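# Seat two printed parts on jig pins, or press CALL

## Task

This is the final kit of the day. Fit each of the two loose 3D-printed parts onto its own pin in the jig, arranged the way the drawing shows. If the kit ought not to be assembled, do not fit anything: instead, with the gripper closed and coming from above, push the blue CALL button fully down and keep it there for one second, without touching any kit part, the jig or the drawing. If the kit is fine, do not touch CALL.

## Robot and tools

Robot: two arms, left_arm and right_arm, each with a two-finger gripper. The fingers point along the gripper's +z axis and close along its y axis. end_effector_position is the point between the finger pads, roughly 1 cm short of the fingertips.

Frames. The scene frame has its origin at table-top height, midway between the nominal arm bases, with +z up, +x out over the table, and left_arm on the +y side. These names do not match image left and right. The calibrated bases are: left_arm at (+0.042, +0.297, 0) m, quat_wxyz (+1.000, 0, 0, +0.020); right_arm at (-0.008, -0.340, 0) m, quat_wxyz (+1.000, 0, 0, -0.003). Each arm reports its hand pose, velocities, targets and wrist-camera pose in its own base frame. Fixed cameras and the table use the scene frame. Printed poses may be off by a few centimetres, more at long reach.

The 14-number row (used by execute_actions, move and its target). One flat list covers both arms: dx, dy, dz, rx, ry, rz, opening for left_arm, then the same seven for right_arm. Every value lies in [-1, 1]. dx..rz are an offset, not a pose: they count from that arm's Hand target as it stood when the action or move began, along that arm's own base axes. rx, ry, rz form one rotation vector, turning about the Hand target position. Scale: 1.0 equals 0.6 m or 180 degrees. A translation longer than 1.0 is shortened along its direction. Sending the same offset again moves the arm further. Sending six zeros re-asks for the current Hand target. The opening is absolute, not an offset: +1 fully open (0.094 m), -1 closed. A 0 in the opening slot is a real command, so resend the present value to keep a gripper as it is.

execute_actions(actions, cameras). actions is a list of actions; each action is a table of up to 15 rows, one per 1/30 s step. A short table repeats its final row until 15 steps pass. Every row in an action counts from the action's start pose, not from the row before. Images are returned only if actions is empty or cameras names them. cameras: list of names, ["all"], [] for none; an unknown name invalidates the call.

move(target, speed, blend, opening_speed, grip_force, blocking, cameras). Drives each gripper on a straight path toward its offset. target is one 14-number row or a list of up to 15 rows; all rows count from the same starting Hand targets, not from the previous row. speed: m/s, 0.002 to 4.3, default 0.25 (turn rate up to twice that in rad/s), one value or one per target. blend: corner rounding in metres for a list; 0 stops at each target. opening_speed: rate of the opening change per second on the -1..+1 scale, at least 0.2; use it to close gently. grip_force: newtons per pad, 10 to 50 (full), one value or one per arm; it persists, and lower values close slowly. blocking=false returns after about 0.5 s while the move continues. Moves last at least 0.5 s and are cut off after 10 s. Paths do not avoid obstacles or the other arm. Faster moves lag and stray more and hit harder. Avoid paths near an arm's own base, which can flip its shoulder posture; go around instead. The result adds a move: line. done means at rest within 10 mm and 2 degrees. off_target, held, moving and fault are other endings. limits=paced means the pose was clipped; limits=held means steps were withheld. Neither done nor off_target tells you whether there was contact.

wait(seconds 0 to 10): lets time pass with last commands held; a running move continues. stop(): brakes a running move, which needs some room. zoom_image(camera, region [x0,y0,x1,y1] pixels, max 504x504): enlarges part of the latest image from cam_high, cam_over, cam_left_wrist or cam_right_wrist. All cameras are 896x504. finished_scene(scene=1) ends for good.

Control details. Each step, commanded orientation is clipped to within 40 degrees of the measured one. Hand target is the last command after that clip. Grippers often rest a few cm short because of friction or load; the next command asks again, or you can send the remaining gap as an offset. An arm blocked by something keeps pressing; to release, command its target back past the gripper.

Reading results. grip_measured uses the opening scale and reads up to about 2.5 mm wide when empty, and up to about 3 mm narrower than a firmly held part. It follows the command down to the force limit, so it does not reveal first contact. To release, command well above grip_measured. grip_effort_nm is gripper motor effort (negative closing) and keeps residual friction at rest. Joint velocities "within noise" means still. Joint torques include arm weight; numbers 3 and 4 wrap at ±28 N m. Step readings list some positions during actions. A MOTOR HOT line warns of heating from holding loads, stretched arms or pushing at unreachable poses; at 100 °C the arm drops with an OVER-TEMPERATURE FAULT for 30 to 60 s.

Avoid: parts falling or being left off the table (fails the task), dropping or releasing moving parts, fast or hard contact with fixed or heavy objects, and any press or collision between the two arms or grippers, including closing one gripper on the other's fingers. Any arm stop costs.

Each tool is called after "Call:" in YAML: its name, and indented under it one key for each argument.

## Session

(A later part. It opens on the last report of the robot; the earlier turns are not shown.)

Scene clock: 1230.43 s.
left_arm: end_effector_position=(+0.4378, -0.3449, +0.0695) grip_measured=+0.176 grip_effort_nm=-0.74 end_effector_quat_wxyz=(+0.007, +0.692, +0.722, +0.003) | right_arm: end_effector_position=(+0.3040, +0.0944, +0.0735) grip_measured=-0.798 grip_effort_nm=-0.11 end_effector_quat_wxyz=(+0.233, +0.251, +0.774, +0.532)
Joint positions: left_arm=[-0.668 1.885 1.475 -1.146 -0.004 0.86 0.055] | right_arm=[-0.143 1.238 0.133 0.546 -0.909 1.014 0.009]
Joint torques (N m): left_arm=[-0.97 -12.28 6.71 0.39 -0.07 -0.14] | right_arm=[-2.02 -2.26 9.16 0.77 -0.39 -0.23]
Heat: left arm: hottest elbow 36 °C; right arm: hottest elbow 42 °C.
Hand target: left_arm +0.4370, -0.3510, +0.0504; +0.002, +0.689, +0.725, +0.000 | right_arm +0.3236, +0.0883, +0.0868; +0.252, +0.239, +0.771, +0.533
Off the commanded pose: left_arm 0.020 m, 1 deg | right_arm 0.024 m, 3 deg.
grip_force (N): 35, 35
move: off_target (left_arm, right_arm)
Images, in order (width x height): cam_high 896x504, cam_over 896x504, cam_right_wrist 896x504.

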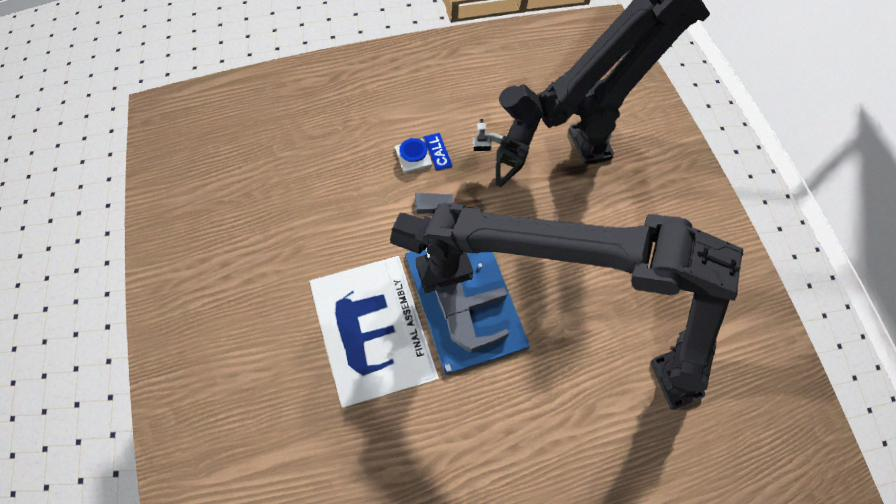

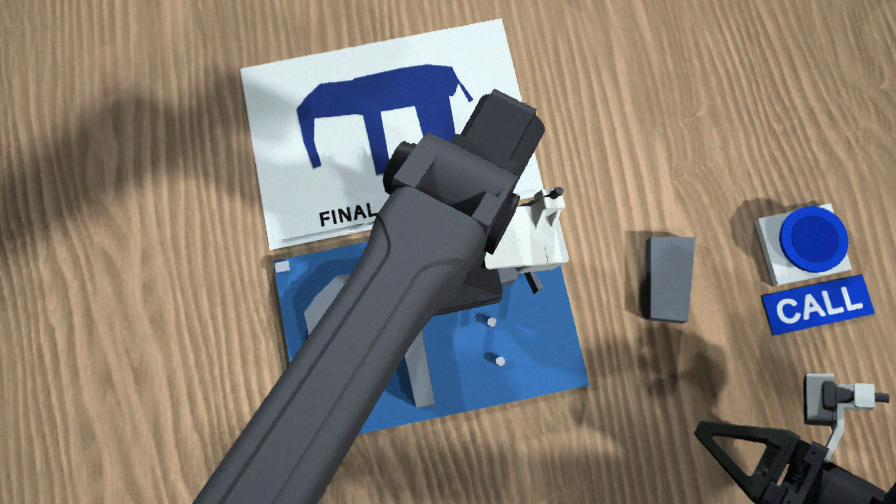

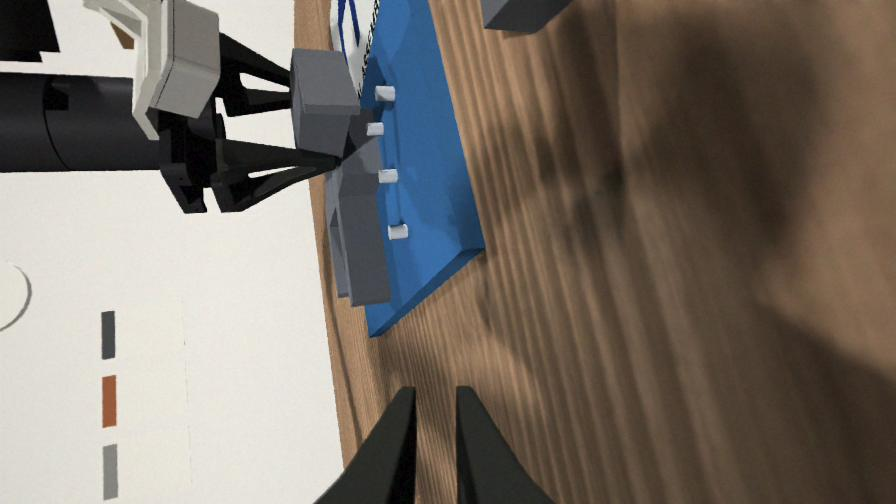

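Call:
move:
  target:
    - [0.01,0.06,0.12,0,0,0,0.1,0,0,0,0,0,0,-0.8]
    - [-0.004,-0.003,0.08,0,0,0,0.1,0,0,0,0,0,0,-0.8]
    - [-0.004,-0.003,-0.01,0,0,0,0.1,0,0,0,0,0,0,-0.8]
  speed: [0.15,0.1,0.05]
  cameras: ["cam_over","cam_left_wrist","cam_right_wrist"]

Call:
zoom_image:
  camera: "cam_over"
  region: [430, 230, 590, 390]

Call:
zoom_image:
  camera: "cam_right_wrist"
  region: [290, 40, 430, 200]

Scene clock: 1251.67 s.
left_arm: end_effector_position=(+0.4322, -0.3530, +0.0574) grip_measured=+0.176 grip_effort_nm=-0.74 end_effector_quat_wxyz=(+0.008, +0.689, +0.724, -0.004) | right_arm: end_effector_position=(+0.3040, +0.0944, +0.0735) grip_measured=-0.798 grip_effort_nm=-0.11 end_effector_quat_wxyz=(+0.233, +0.251, +0.774, +0.532)
Joint positions: left_arm=[-0.681 1.899 1.461 -1.117 0.008 0.84 0.055] | right_arm=[-0.143 1.238 0.133 0.546 -0.909 1.014 0.009]
Joint torques (N m): left_arm=[-1.61 -12.57 6.91 0.31 -0.21 -0.05] | right_arm=[-1.96 -2.32 9.16 0.79 -0.39 -0.23]
Heat: left arm: hottest elbow 35 °C; right arm: hottest elbow 43 °C.
Hand target: left_arm +0.4346, -0.3528, +0.0444; +0.002, +0.689, +0.725, +0.000 | right_arm +0.3236, +0.0883, +0.0868; +0.252, +0.239, +0.771, +0.533
Off the commanded pose: left_arm 0.013 m, 1 deg | right_arm 0.024 m, 3 deg.
grip_force (N): 35, 35
move: off_target (left_arm, right_arm)
Images, in order (width x height): cam_over 896x504, cam_left_wrist 896x504, cam_right_wrist 896x504.

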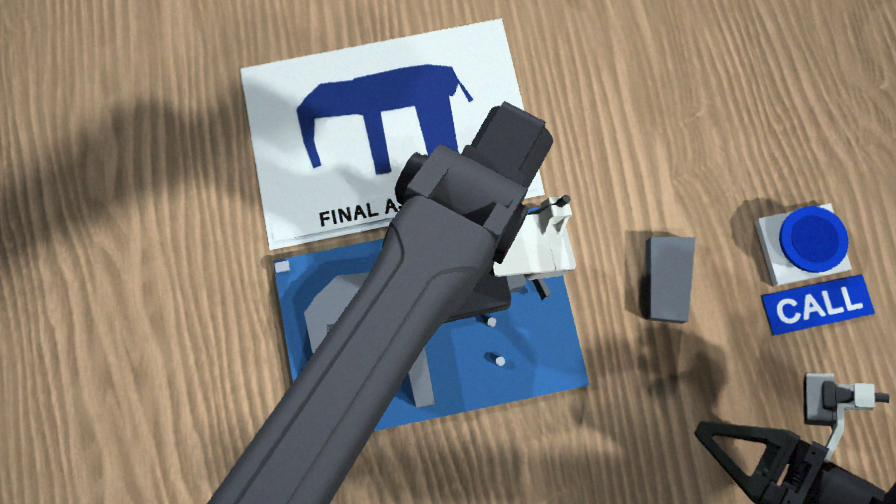

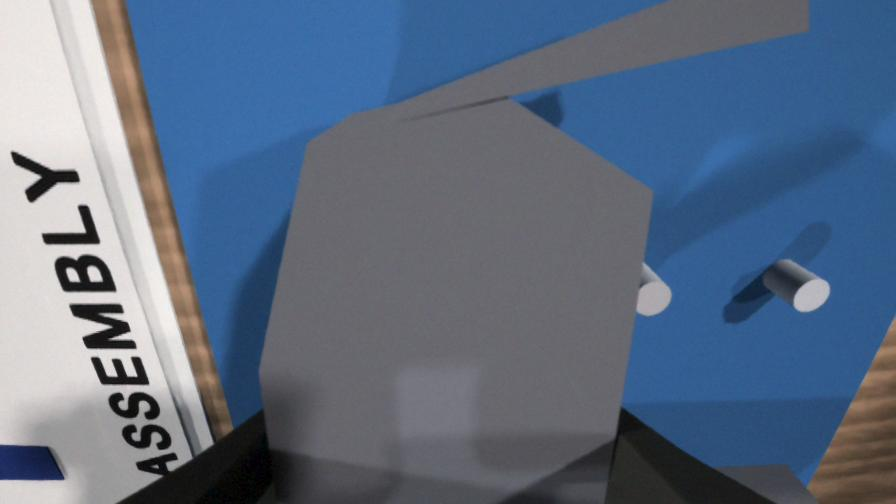

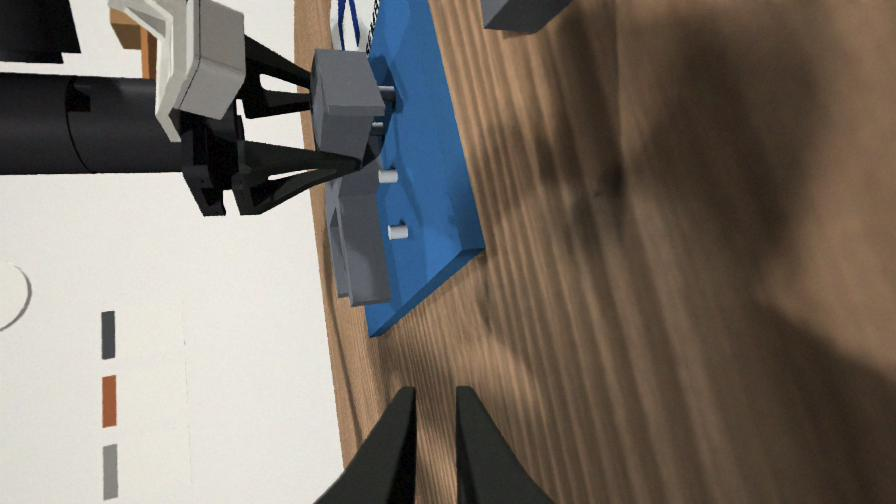

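Scaled by 3.150 from the camera's 896x504 image, which has a finer 1280x720 frame.

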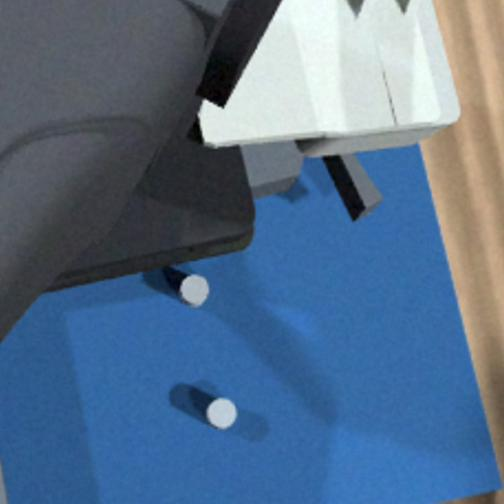

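Scaled by 3.150 from the camera's 896x504 image, which has a finer 1280x720 frame.

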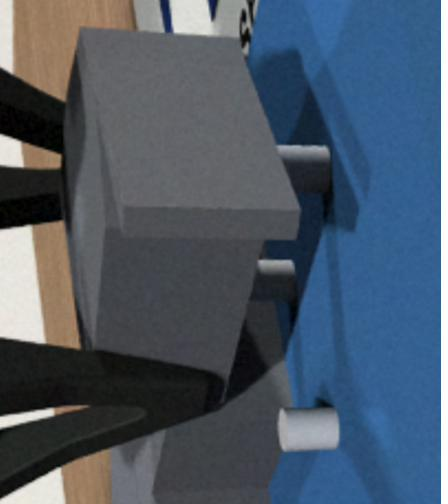

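Call:
move:
  target:
    - [0.0,-0.03,0.12,0,0,0,0.1,0,-0.2,0.1,0,0,0,-0.8]
    - [-0.25,0.0,0.1,0,0,0,0.1,0.0,-0.2,0.1,0,0,0,-0.8]
    - [-0.25,0.0,-0.015,0,0,0,0.1,0.0,-0.2,0.1,0,0,0,-0.8]
  speed: [0.2,0.2,0.1]
  blend: [0.02,0.01,0]
  cameras: ["all"]

Scene clock: 1268.33 s.
left_arm: end_effector_position=(+0.2819, -0.3445, +0.0376) grip_measured=+0.176 grip_effort_nm=-0.74 end_effector_quat_wxyz=(-0.005, +0.693, +0.721, +0.003) | right_arm: end_effector_position=(+0.3066, -0.0172, +0.1308) grip_measured=-0.798 grip_effort_nm=-0.11 end_effector_quat_wxyz=(+0.231, +0.254, +0.768, +0.541)
Joint positions: left_arm=[-0.885 1.682 1.088 -0.988 -0.004 0.645 0.055] | right_arm=[-0.62 1.155 0.443 -0.552 -1.242 0.238 0.009]
Joint torques (N m): left_arm=[-1.9 -10.52 6.95 0.08 -0.1 -0.16] | right_arm=[-1.9 -3.02 12.16 0.06 -0.35 -0.23]
Heat: left arm: hottest elbow 35 °C; right arm: hottest elbow 43 °C.
Hand target: left_arm +0.2846, -0.3528, +0.0354; +0.002, +0.689, +0.725, +0.000 | right_arm +0.3236, -0.0317, +0.1468; +0.252, +0.239, +0.771, +0.533
Off the commanded pose: left_arm 0.009 m, 1 deg | right_arm 0.027 m, 3 deg.
grip_force (N): 35, 35
move: off_target (right_arm)

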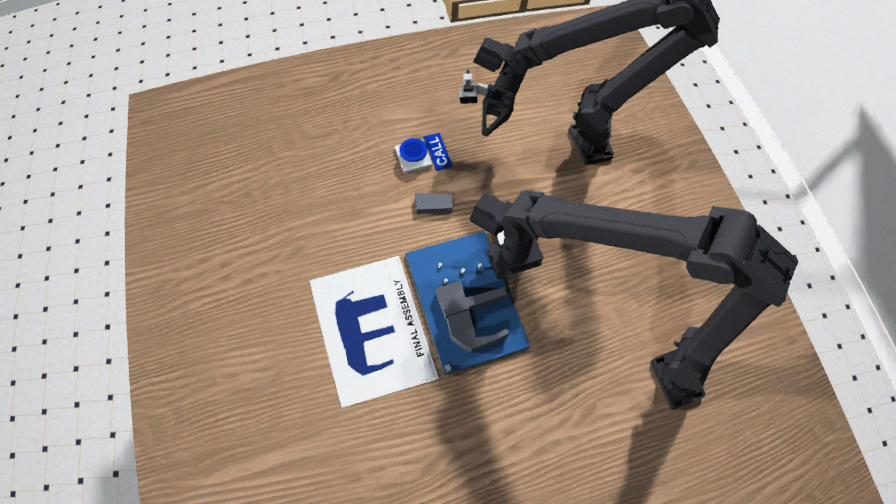

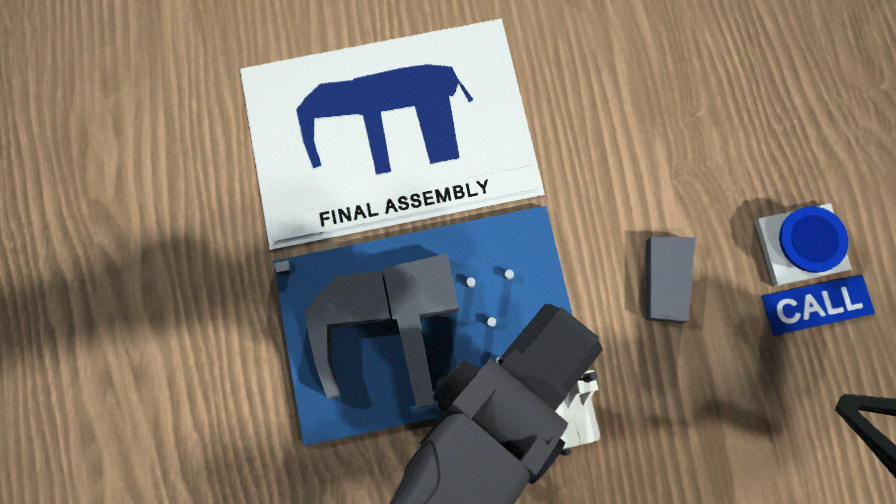

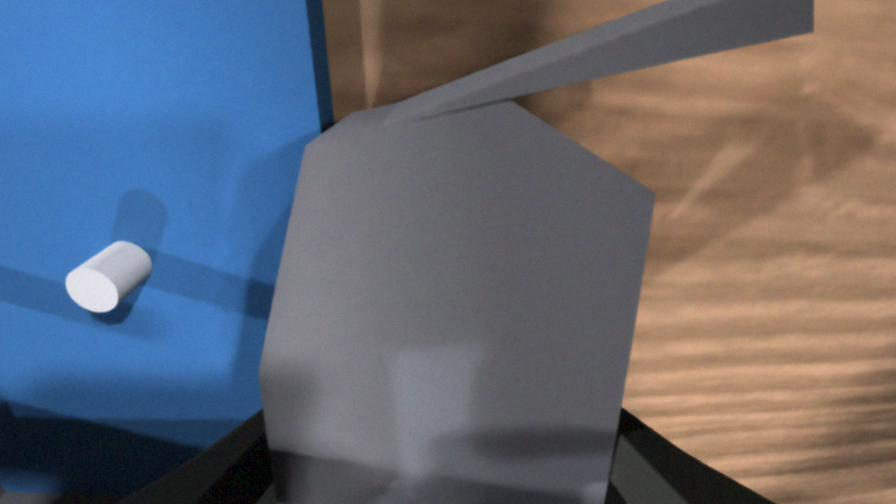

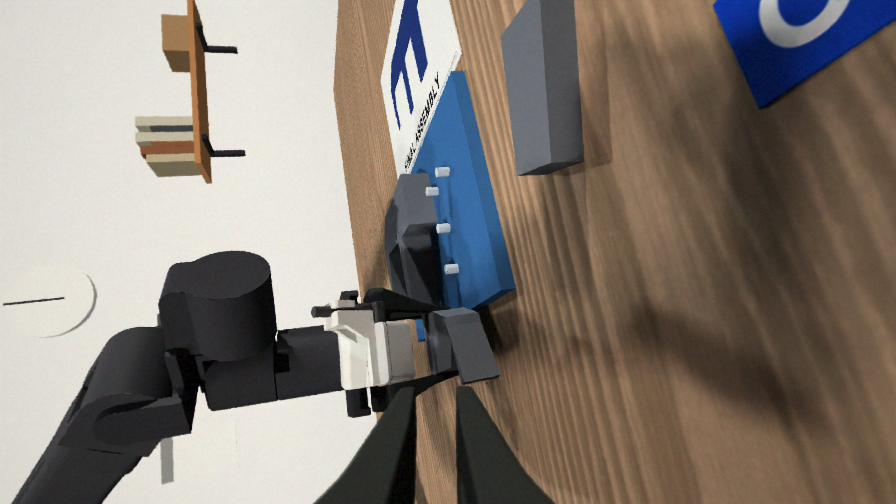

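Call:
move:
  target:
    - [0.0,0,0.03,0,0,0,0.1,0,0,0,0,0,0,-0.8]
    - [-0.09,0.0,0.03,0,0,0,0.1,0.0,0,0,0,0,0,-0.8]
    - [-0.09,0.0,-0.02,0,0,0,0.1,0.0,0,0,0,0,0,-0.8]
  speed: [0.1,0.2,0.08]
  cameras: ["cam_over","cam_left_wrist","cam_right_wrist"]

Scene clock: 1274.77 s.
left_arm: end_effector_position=(+0.2285, -0.3464, +0.0266) grip_measured=+0.176 grip_effort_nm=-0.74 end_effector_quat_wxyz=(-0.004, +0.694, +0.720, +0.003) | right_arm: end_effector_position=(+0.3066, -0.0172, +0.1308) grip_measured=-0.798 grip_effort_nm=-0.11 end_effector_quat_wxyz=(+0.232, +0.253, +0.768, +0.541)
Joint positions: left_arm=[-0.988 1.63 0.984 -0.933 -0.004 0.545 0.055] | right_arm=[-0.62 1.155 0.443 -0.552 -1.242 0.236 0.009]
Joint torques (N m): left_arm=[-1.32 -8.41 6.71 0.39 -0.11 -0.15] | right_arm=[-1.96 -2.96 12.15 0.06 -0.35 -0.23]
Heat: left arm: hottest elbow 35 °C; right arm: hottest elbow 42 °C.
Hand target: left_arm +0.2306, -0.3528, +0.0234; +0.002, +0.689, +0.725, +0.000 | right_arm +0.3236, -0.0317, +0.1468; +0.252, +0.239, +0.771, +0.533
Off the commanded pose: left_arm 0.007 m, 1 deg | right_arm 0.027 m, 3 deg.
grip_force (N): 35, 35
move: off_target (right_arm)
Images, in order (width x height): cam_over 896x504, cam_left_wrist 896x504, cam_right_wrist 896x504.

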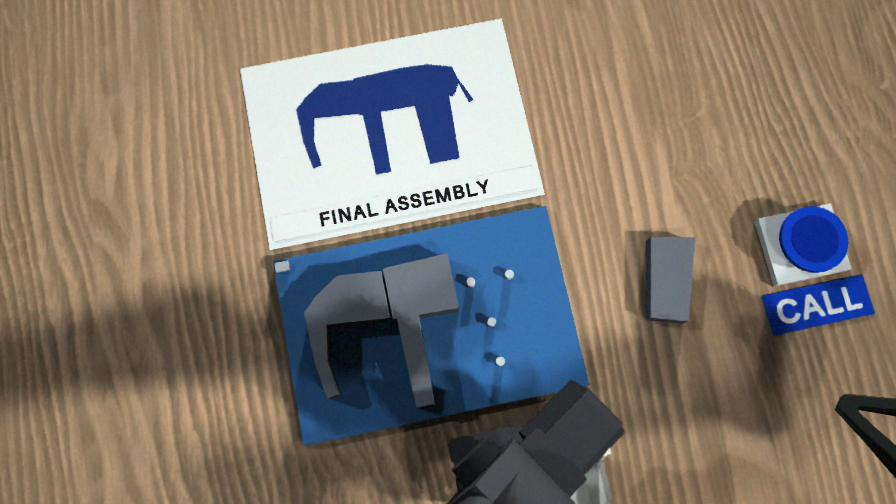

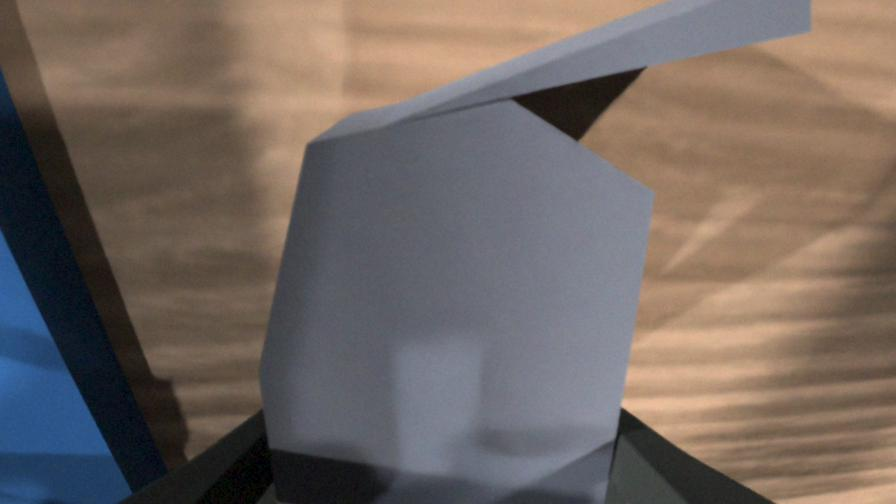

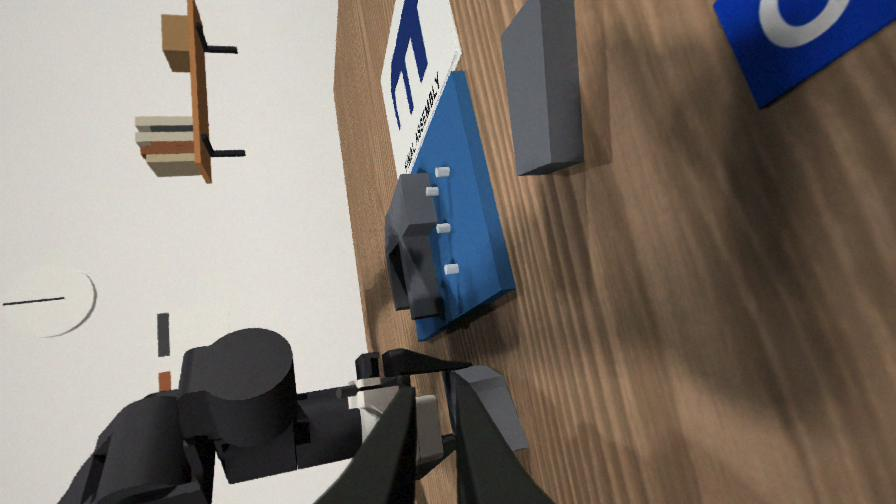

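Call:
move:
  target:
    - [0,0,0,0,0,0,0.55,0,0,0,0,0,0,-0.8]
  opening_speed: 0.5
  cameras: ["cam_left_wrist"]

Scene clock: 1280.30 s.
left_arm: end_effector_position=(+0.2285, -0.3464, +0.0266) grip_measured=+0.548 grip_effort_nm=0.09 end_effector_quat_wxyz=(-0.004, +0.693, +0.721, +0.003) | right_arm: end_effector_position=(+0.3066, -0.0172, +0.1308) grip_measured=-0.798 grip_effort_nm=-0.11 end_effector_quat_wxyz=(+0.232, +0.253, +0.768, +0.541)
Joint positions: left_arm=[-0.988 1.63 0.984 -0.933 -0.004 0.544 0.073] | right_arm=[-0.62 1.155 0.443 -0.552 -1.242 0.236 0.009]
Joint torques (N m): left_arm=[-0.97 -8.59 6.63 0.36 -0.14 -0.14] | right_arm=[-1.96 -2.96 12.15 0.05 -0.35 -0.23]
Heat: left arm: hottest elbow 35 °C; right arm: hottest elbow 42 °C.
Hand target: left_arm +0.2306, -0.3528, +0.0234; +0.002, +0.689, +0.725, +0.000 | right_arm +0.3236, -0.0317, +0.1468; +0.252, +0.239, +0.771, +0.533
Off the commanded pose: left_arm 0.007 m, 1 deg | right_arm 0.027 m, 3 deg.
grip_force (N): 35, 35
move: off_target (right_arm)
Images, in order (width x height): cam_left_wrist 896x504.

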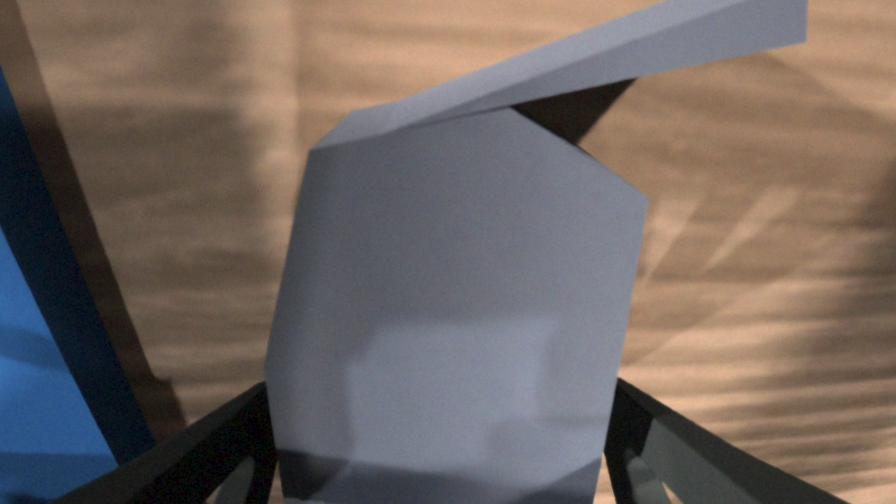

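Call:
move:
  target:
    - [0,-0.03,-0.005,0,0,0,0.55,0,0,0,0,0,0,-0.8]
  speed: 0.06
  cameras: ["cam_left_wrist"]

Scene clock: 1285.10 s.
left_arm: end_effector_position=(+0.2291, -0.3503, +0.0205) grip_measured=+0.548 grip_effort_nm=0.10 end_effector_quat_wxyz=(-0.009, +0.687, +0.727, +0.005) | right_arm: end_effector_position=(+0.3066, -0.0172, +0.1308) grip_measured=-0.798 grip_effort_nm=-0.11 end_effector_quat_wxyz=(+0.232, +0.253, +0.768, +0.541)
Joint positions: left_arm=[-0.993 1.655 0.996 -0.931 -0.005 0.521 0.073] | right_arm=[-0.62 1.155 0.443 -0.552 -1.242 0.236 0.009]
Joint torques (N m): left_arm=[-1.08 -8 8.76 0.23 -0.07 -0.13] | right_arm=[-1.9 -2.96 12.15 0.08 -0.35 -0.23]
Heat: left arm: hottest elbow 35 °C; right arm: hottest elbow 42 °C.
Hand target: left_arm +0.2306, -0.3708, +0.0204; +0.002, +0.689, +0.725, +0.000 | right_arm +0.3236, -0.0317, +0.1468; +0.252, +0.239, +0.771, +0.533
Off the commanded pose: left_arm 0.021 m, 1 deg | right_arm 0.027 m, 3 deg.
grip_force (N): 35, 35
move: off_target (left_arm, right_arm)
Images, in order (width x height): cam_left_wrist 896x504.

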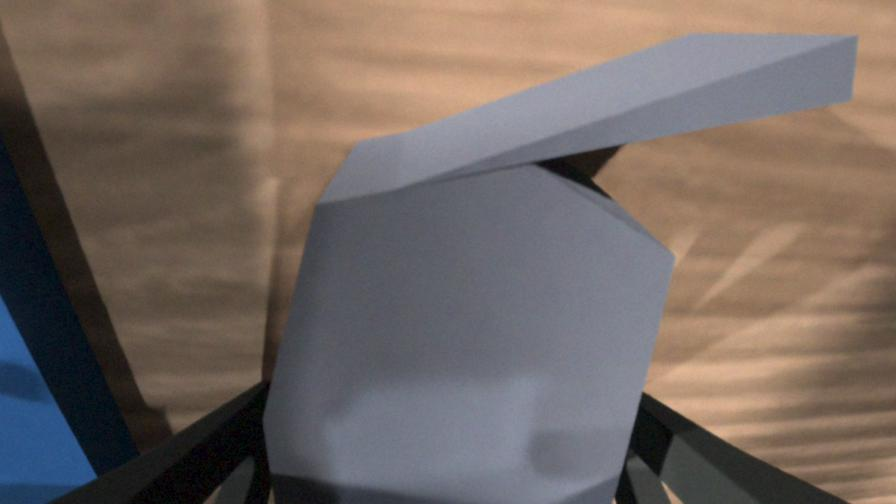

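Call:
move:
  target:
    - [0,-0.017,0.0,0,0,0.004,0.55,0,0,0,0,0,0,-0.8]
  speed: 0.06
  cameras: ["cam_left_wrist"]

Scene clock: 1290.97 s.
left_arm: end_effector_position=(+0.2304, -0.3620, +0.0209) grip_measured=+0.548 grip_effort_nm=0.10 end_effector_quat_wxyz=(-0.005, +0.682, +0.731, +0.004) | right_arm: end_effector_position=(+0.3066, -0.0172, +0.1308) grip_measured=-0.798 grip_effort_nm=-0.11 end_effector_quat_wxyz=(+0.232, +0.253, +0.768, +0.541)
Joint positions: left_arm=[-1.005 1.673 1.022 -0.931 -0.005 0.496 0.073] | right_arm=[-0.62 1.155 0.443 -0.552 -1.242 0.236 0.009]
Joint torques (N m): left_arm=[-2.26 -7.88 8.91 0.13 -0.16 -0.1] | right_arm=[-2.02 -2.9 12.16 0.06 -0.35 -0.23]
Heat: left arm: hottest elbow 35 °C; right arm: hottest elbow 43 °C.
Hand target: left_arm +0.2306, -0.3810, +0.0204; +0.002, +0.684, +0.729, +0.000 | right_arm +0.3236, -0.0317, +0.1468; +0.252, +0.239, +0.771, +0.533
Off the commanded pose: left_arm 0.019 m, 1 deg | right_arm 0.027 m, 3 deg.
grip_force (N): 35, 35
move: off_target (left_arm, right_arm)
Images, in order (width x height): cam_left_wrist 896x504.

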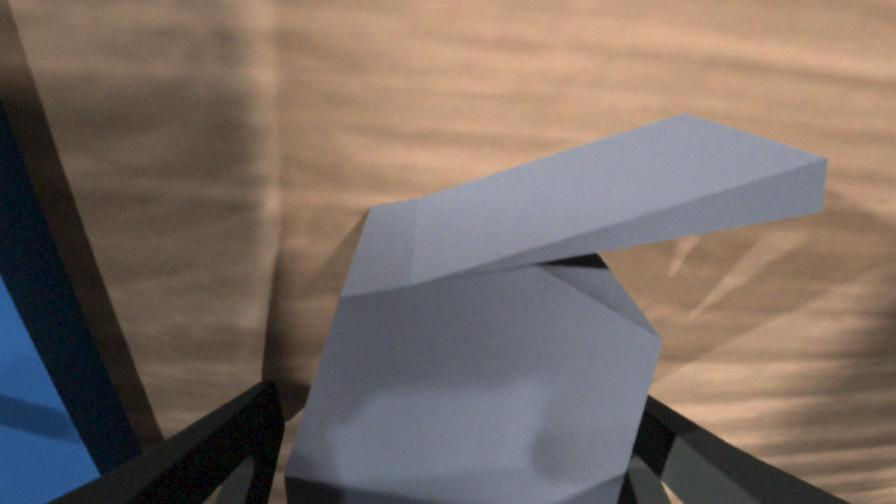

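Call:
move:
  target:
    - [0,0,0,0,0,0,0.05,0,0,0,0,0,0,-0.8]
  opening_speed: 0.4
  cameras: ["cam_left_wrist"]

Scene clock: 1296.00 s.
left_arm: end_effector_position=(+0.2302, -0.3628, +0.0208) grip_measured=+0.154 grip_effort_nm=-0.74 end_effector_quat_wxyz=(-0.005, +0.683, +0.731, +0.004) | right_arm: end_effector_position=(+0.3066, -0.0172, +0.1308) grip_measured=-0.798 grip_effort_nm=-0.11 end_effector_quat_wxyz=(+0.232, +0.253, +0.768, +0.541)
Joint positions: left_arm=[-1.007 1.675 1.024 -0.931 -0.005 0.496 0.054] | right_arm=[-0.62 1.155 0.443 -0.552 -1.242 0.236 0.009]
Joint torques (N m): left_arm=[-1.67 -8.47 8.84 0.02 -0.15 -0.13] | right_arm=[-1.96 -2.9 12.16 0.05 -0.35 -0.23]
Heat: left arm: hottest elbow 35 °C; right arm: hottest elbow 43 °C.
Hand target: left_arm +0.2306, -0.3810, +0.0204; +0.002, +0.684, +0.729, +0.000 | right_arm +0.3236, -0.0317, +0.1468; +0.252, +0.239, +0.771, +0.533
Off the commanded pose: left_arm 0.018 m, 1 deg | right_arm 0.027 m, 3 deg.
grip_force (N): 35, 35
move: off_target (left_arm, right_arm)
Images, in order (width x height): cam_left_wrist 896x504.

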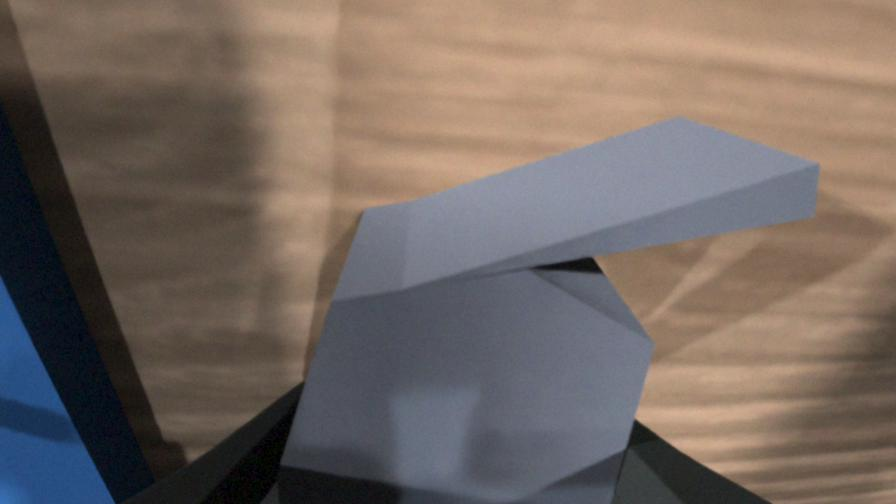

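Call:
move:
  target:
    - [0,0,0.2,0,0,0.008,0.05,0,0.1,0,0,0,0,-0.8]
    - [0.34,0.065,0.2,0,0,0.008,0.05,0,0.2,-0.1,0,0,0,-0.8]
    - [0.342,0.025,0.15,0,0,0.008,0.05,0,0.2,-0.1,0,0,0,-0.8]
    - [0.342,0.025,0.066,0,0,0.008,0.05,0,0.2,-0.1,0,0,0,-0.8]
  speed: [0.2,0.2,0.1,0.06]
  cameras: ["all"]

Call:
zoom_image:
  camera: "cam_over"
  region: [430, 230, 590, 390]

Call:
zoom_image:
  camera: "cam_right_wrist"
  region: [280, 40, 440, 200]

Scene clock: 1319.67 s.
left_arm: end_effector_position=(+0.4353, -0.3565, +0.0685) grip_measured=+0.154 grip_effort_nm=-0.74 end_effector_quat_wxyz=(-0.001, +0.676, +0.737, +0.003) | right_arm: end_effector_position=(+0.3224, +0.0859, +0.0849) grip_measured=-0.798 grip_effort_nm=-0.11 end_effector_quat_wxyz=(+0.246, +0.247, +0.773, +0.530)
Joint positions: left_arm=[-0.688 1.908 1.507 -1.171 -0.007 0.797 0.054] | right_arm=[-0.165 1.235 0.182 0.505 -0.917 0.996 0.009]
Joint torques (N m): left_arm=[-1.49 -13.92 7.6 0.21 0.02 -0.12] | right_arm=[-0.5 -2.26 5.23 2.18 -0.02 -0.06]
Heat: left arm: hottest elbow 37 °C; right arm: hottest elbow 43 °C.
Hand target: left_arm +0.4358, -0.3660, +0.0600; +0.002, +0.675, +0.738, +0.000 | right_arm +0.3236, +0.0883, +0.0868; +0.252, +0.239, +0.771, +0.533
Off the commanded pose: left_arm 0.013 m, 1 deg | right_arm 0.003 m, 1 deg.
grip_force (N): 35, 35
move: off_target (left_arm)

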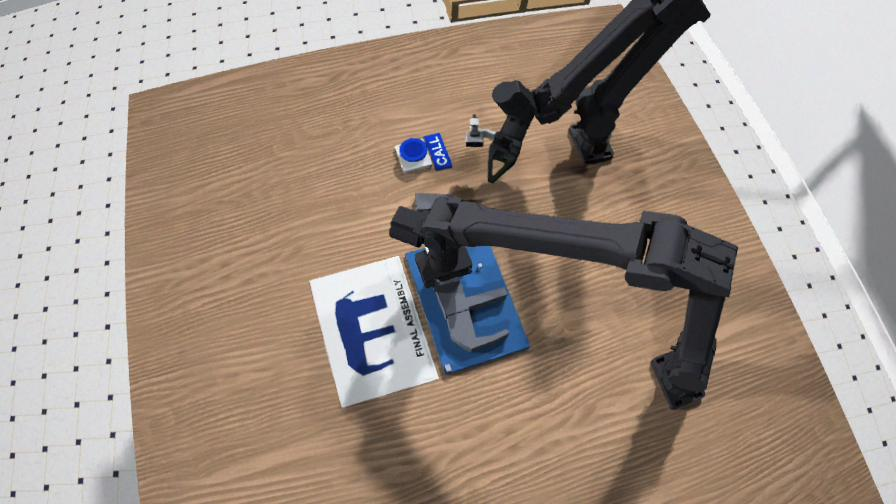

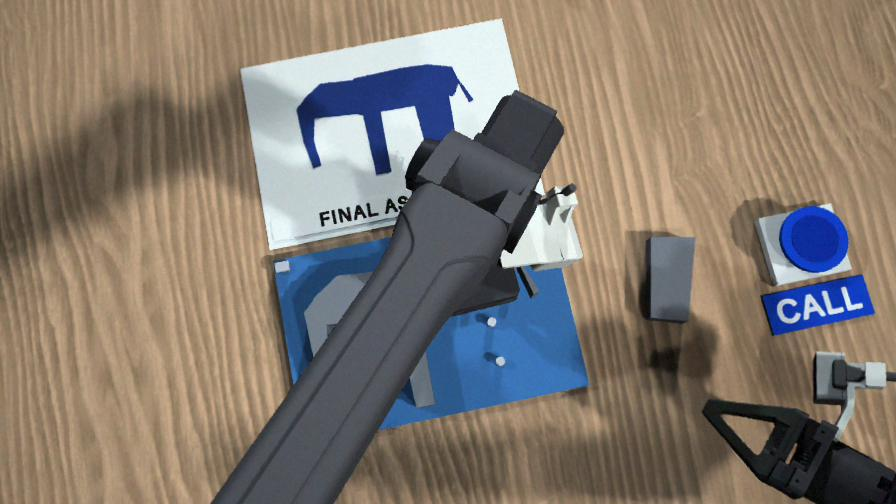

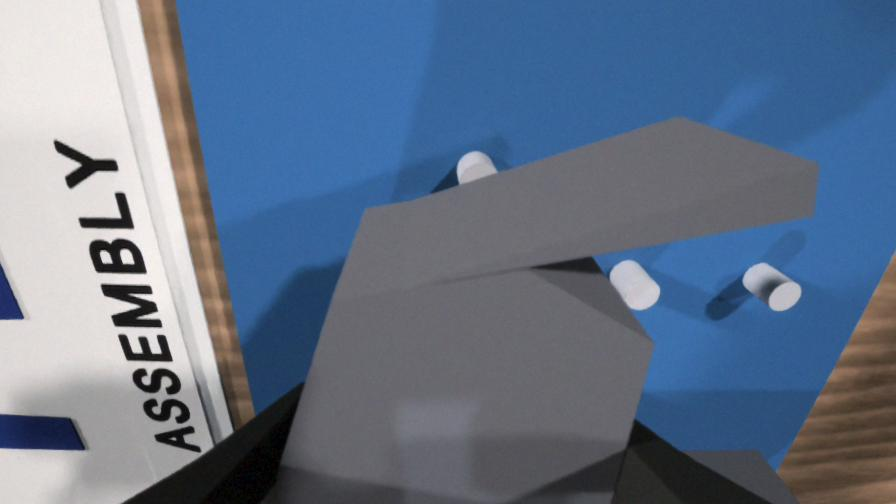

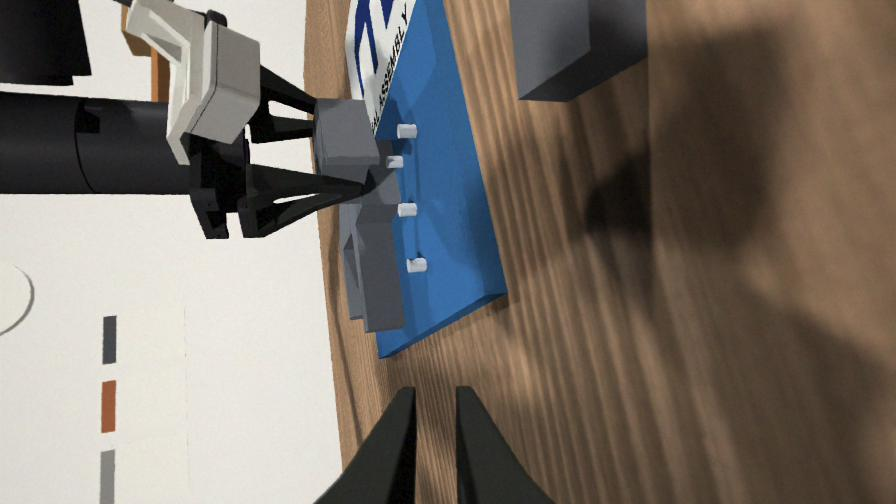

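Scaled by 3.150 from the camera's 896x504 image, which has a finer 1280x720 frame.

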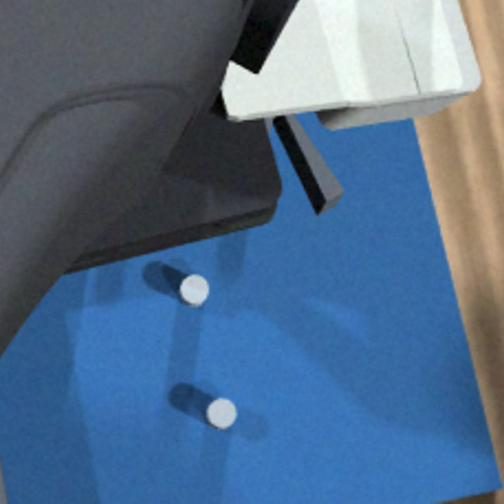

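Scaled by 3.150 from the camera's 896x504 image, which has a finer 1280x720 frame.

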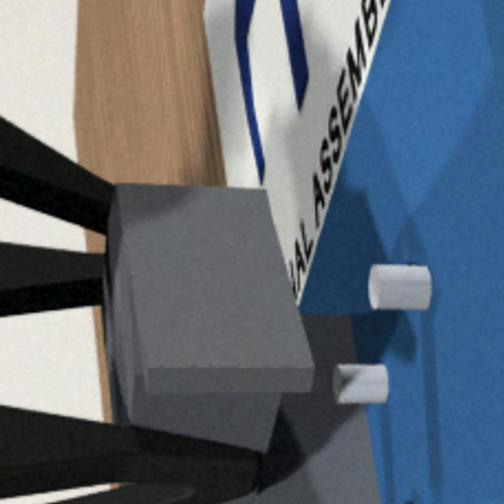

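Call:
move:
  target:
    - [0.005,0.04,0.13,0,0,0,0.05,0,0,0,0,0,0,-0.8]
    - [-0.0035,-0.005,0.08,0,0,0,0.05,0,0,0,0,0,0,-0.8]
    - [-0.0035,-0.005,-0.027,0,0,0,0.05,0,0,0,0,0,0,-0.8]
  speed: [0.15,0.1,0.05]
  cameras: ["cam_over","cam_left_wrist","cam_right_wrist"]

Call:
zoom_image:
  camera: "cam_over"
  region: [430, 230, 590, 390]

Call:
zoom_image:
  camera: "cam_right_wrist"
  region: [280, 40, 440, 200]

Scene clock: 1334.83 s.
left_arm: end_effector_position=(+0.4367, -0.3613, +0.0674) grip_measured=+0.154 grip_effort_nm=-0.74 end_effector_quat_wxyz=(+0.009, +0.676, +0.736, +0.003) | right_arm: end_effector_position=(+0.3224, +0.0859, +0.0849) grip_measured=-0.798 grip_effort_nm=-0.11 end_effector_quat_wxyz=(+0.246, +0.247, +0.773, +0.530)
Joint positions: left_arm=[-0.692 1.908 1.504 -1.149 -0.005 0.794 0.054] | right_arm=[-0.165 1.235 0.182 0.505 -0.917 0.996 0.009]
Joint torques (N m): left_arm=[-2.08 -11.69 6.2 0.7 -0.03 -0.14] | right_arm=[-0.5 -2.26 5.23 2.17 -0.02 -0.06]
Heat: left arm: hottest elbow 37 °C; right arm: hottest elbow 42 °C.
Hand target: left_arm +0.4337, -0.3690, +0.0438; +0.002, +0.675, +0.738, +0.000 | right_arm +0.3236, +0.0883, +0.0868; +0.252, +0.239, +0.771, +0.533
Off the commanded pose: left_arm 0.025 m, 1 deg | right_arm 0.003 m, 1 deg.
grip_force (N): 35, 35
move: off_target (left_arm)
Images, in order (width x height): cam_over 896x504, cam_left_wrist 896x504, cam_right_wrist 896x504.

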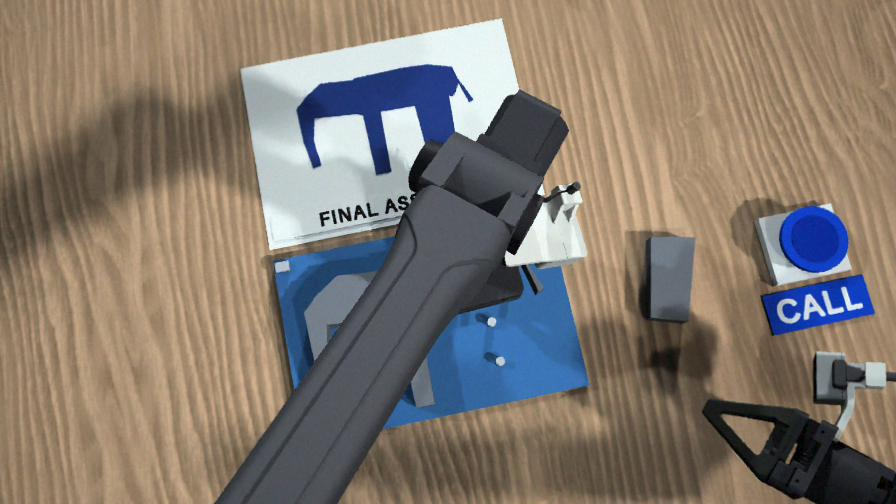

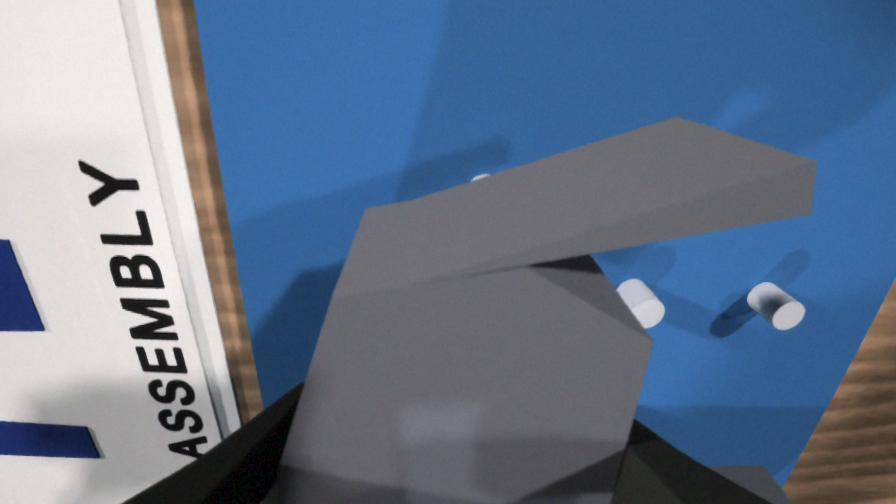

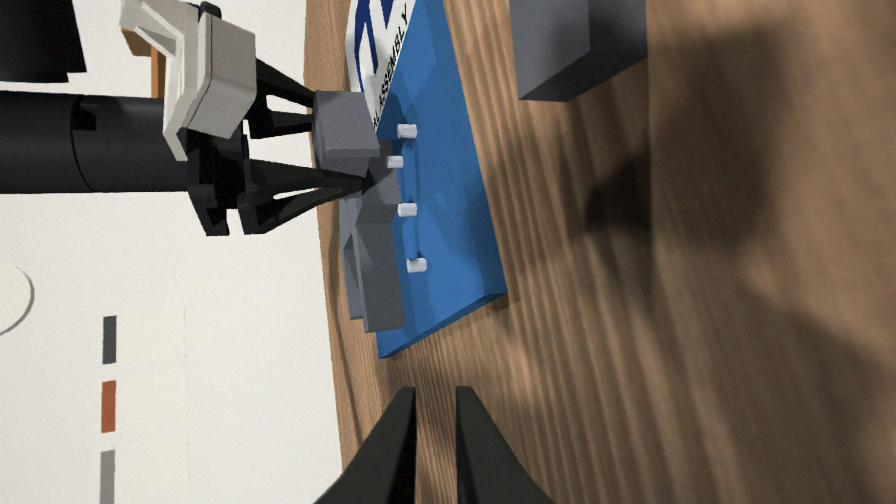

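Scaled by 3.150 from the camera's 896x504 image, which has a finer 1280x720 frame.

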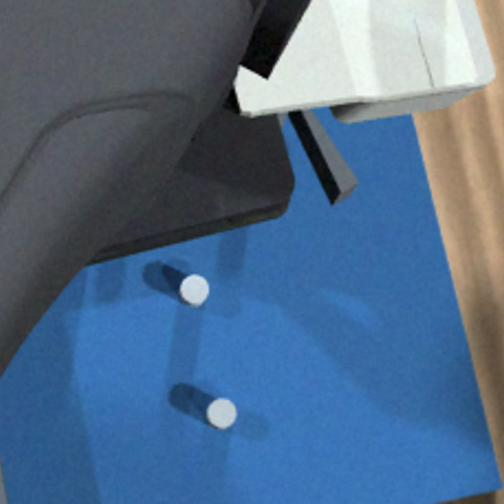

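Scaled by 3.150 from the camera's 896x504 image, which has a finer 1280x720 frame.

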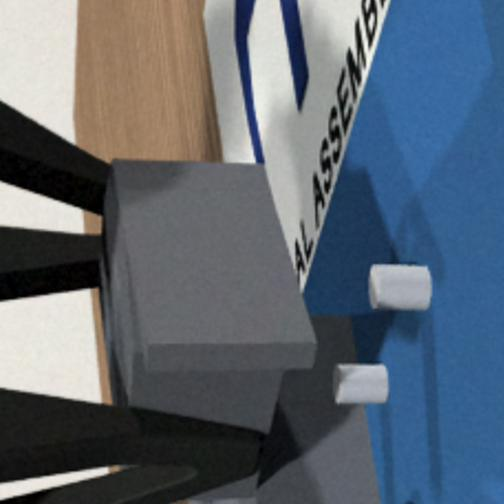

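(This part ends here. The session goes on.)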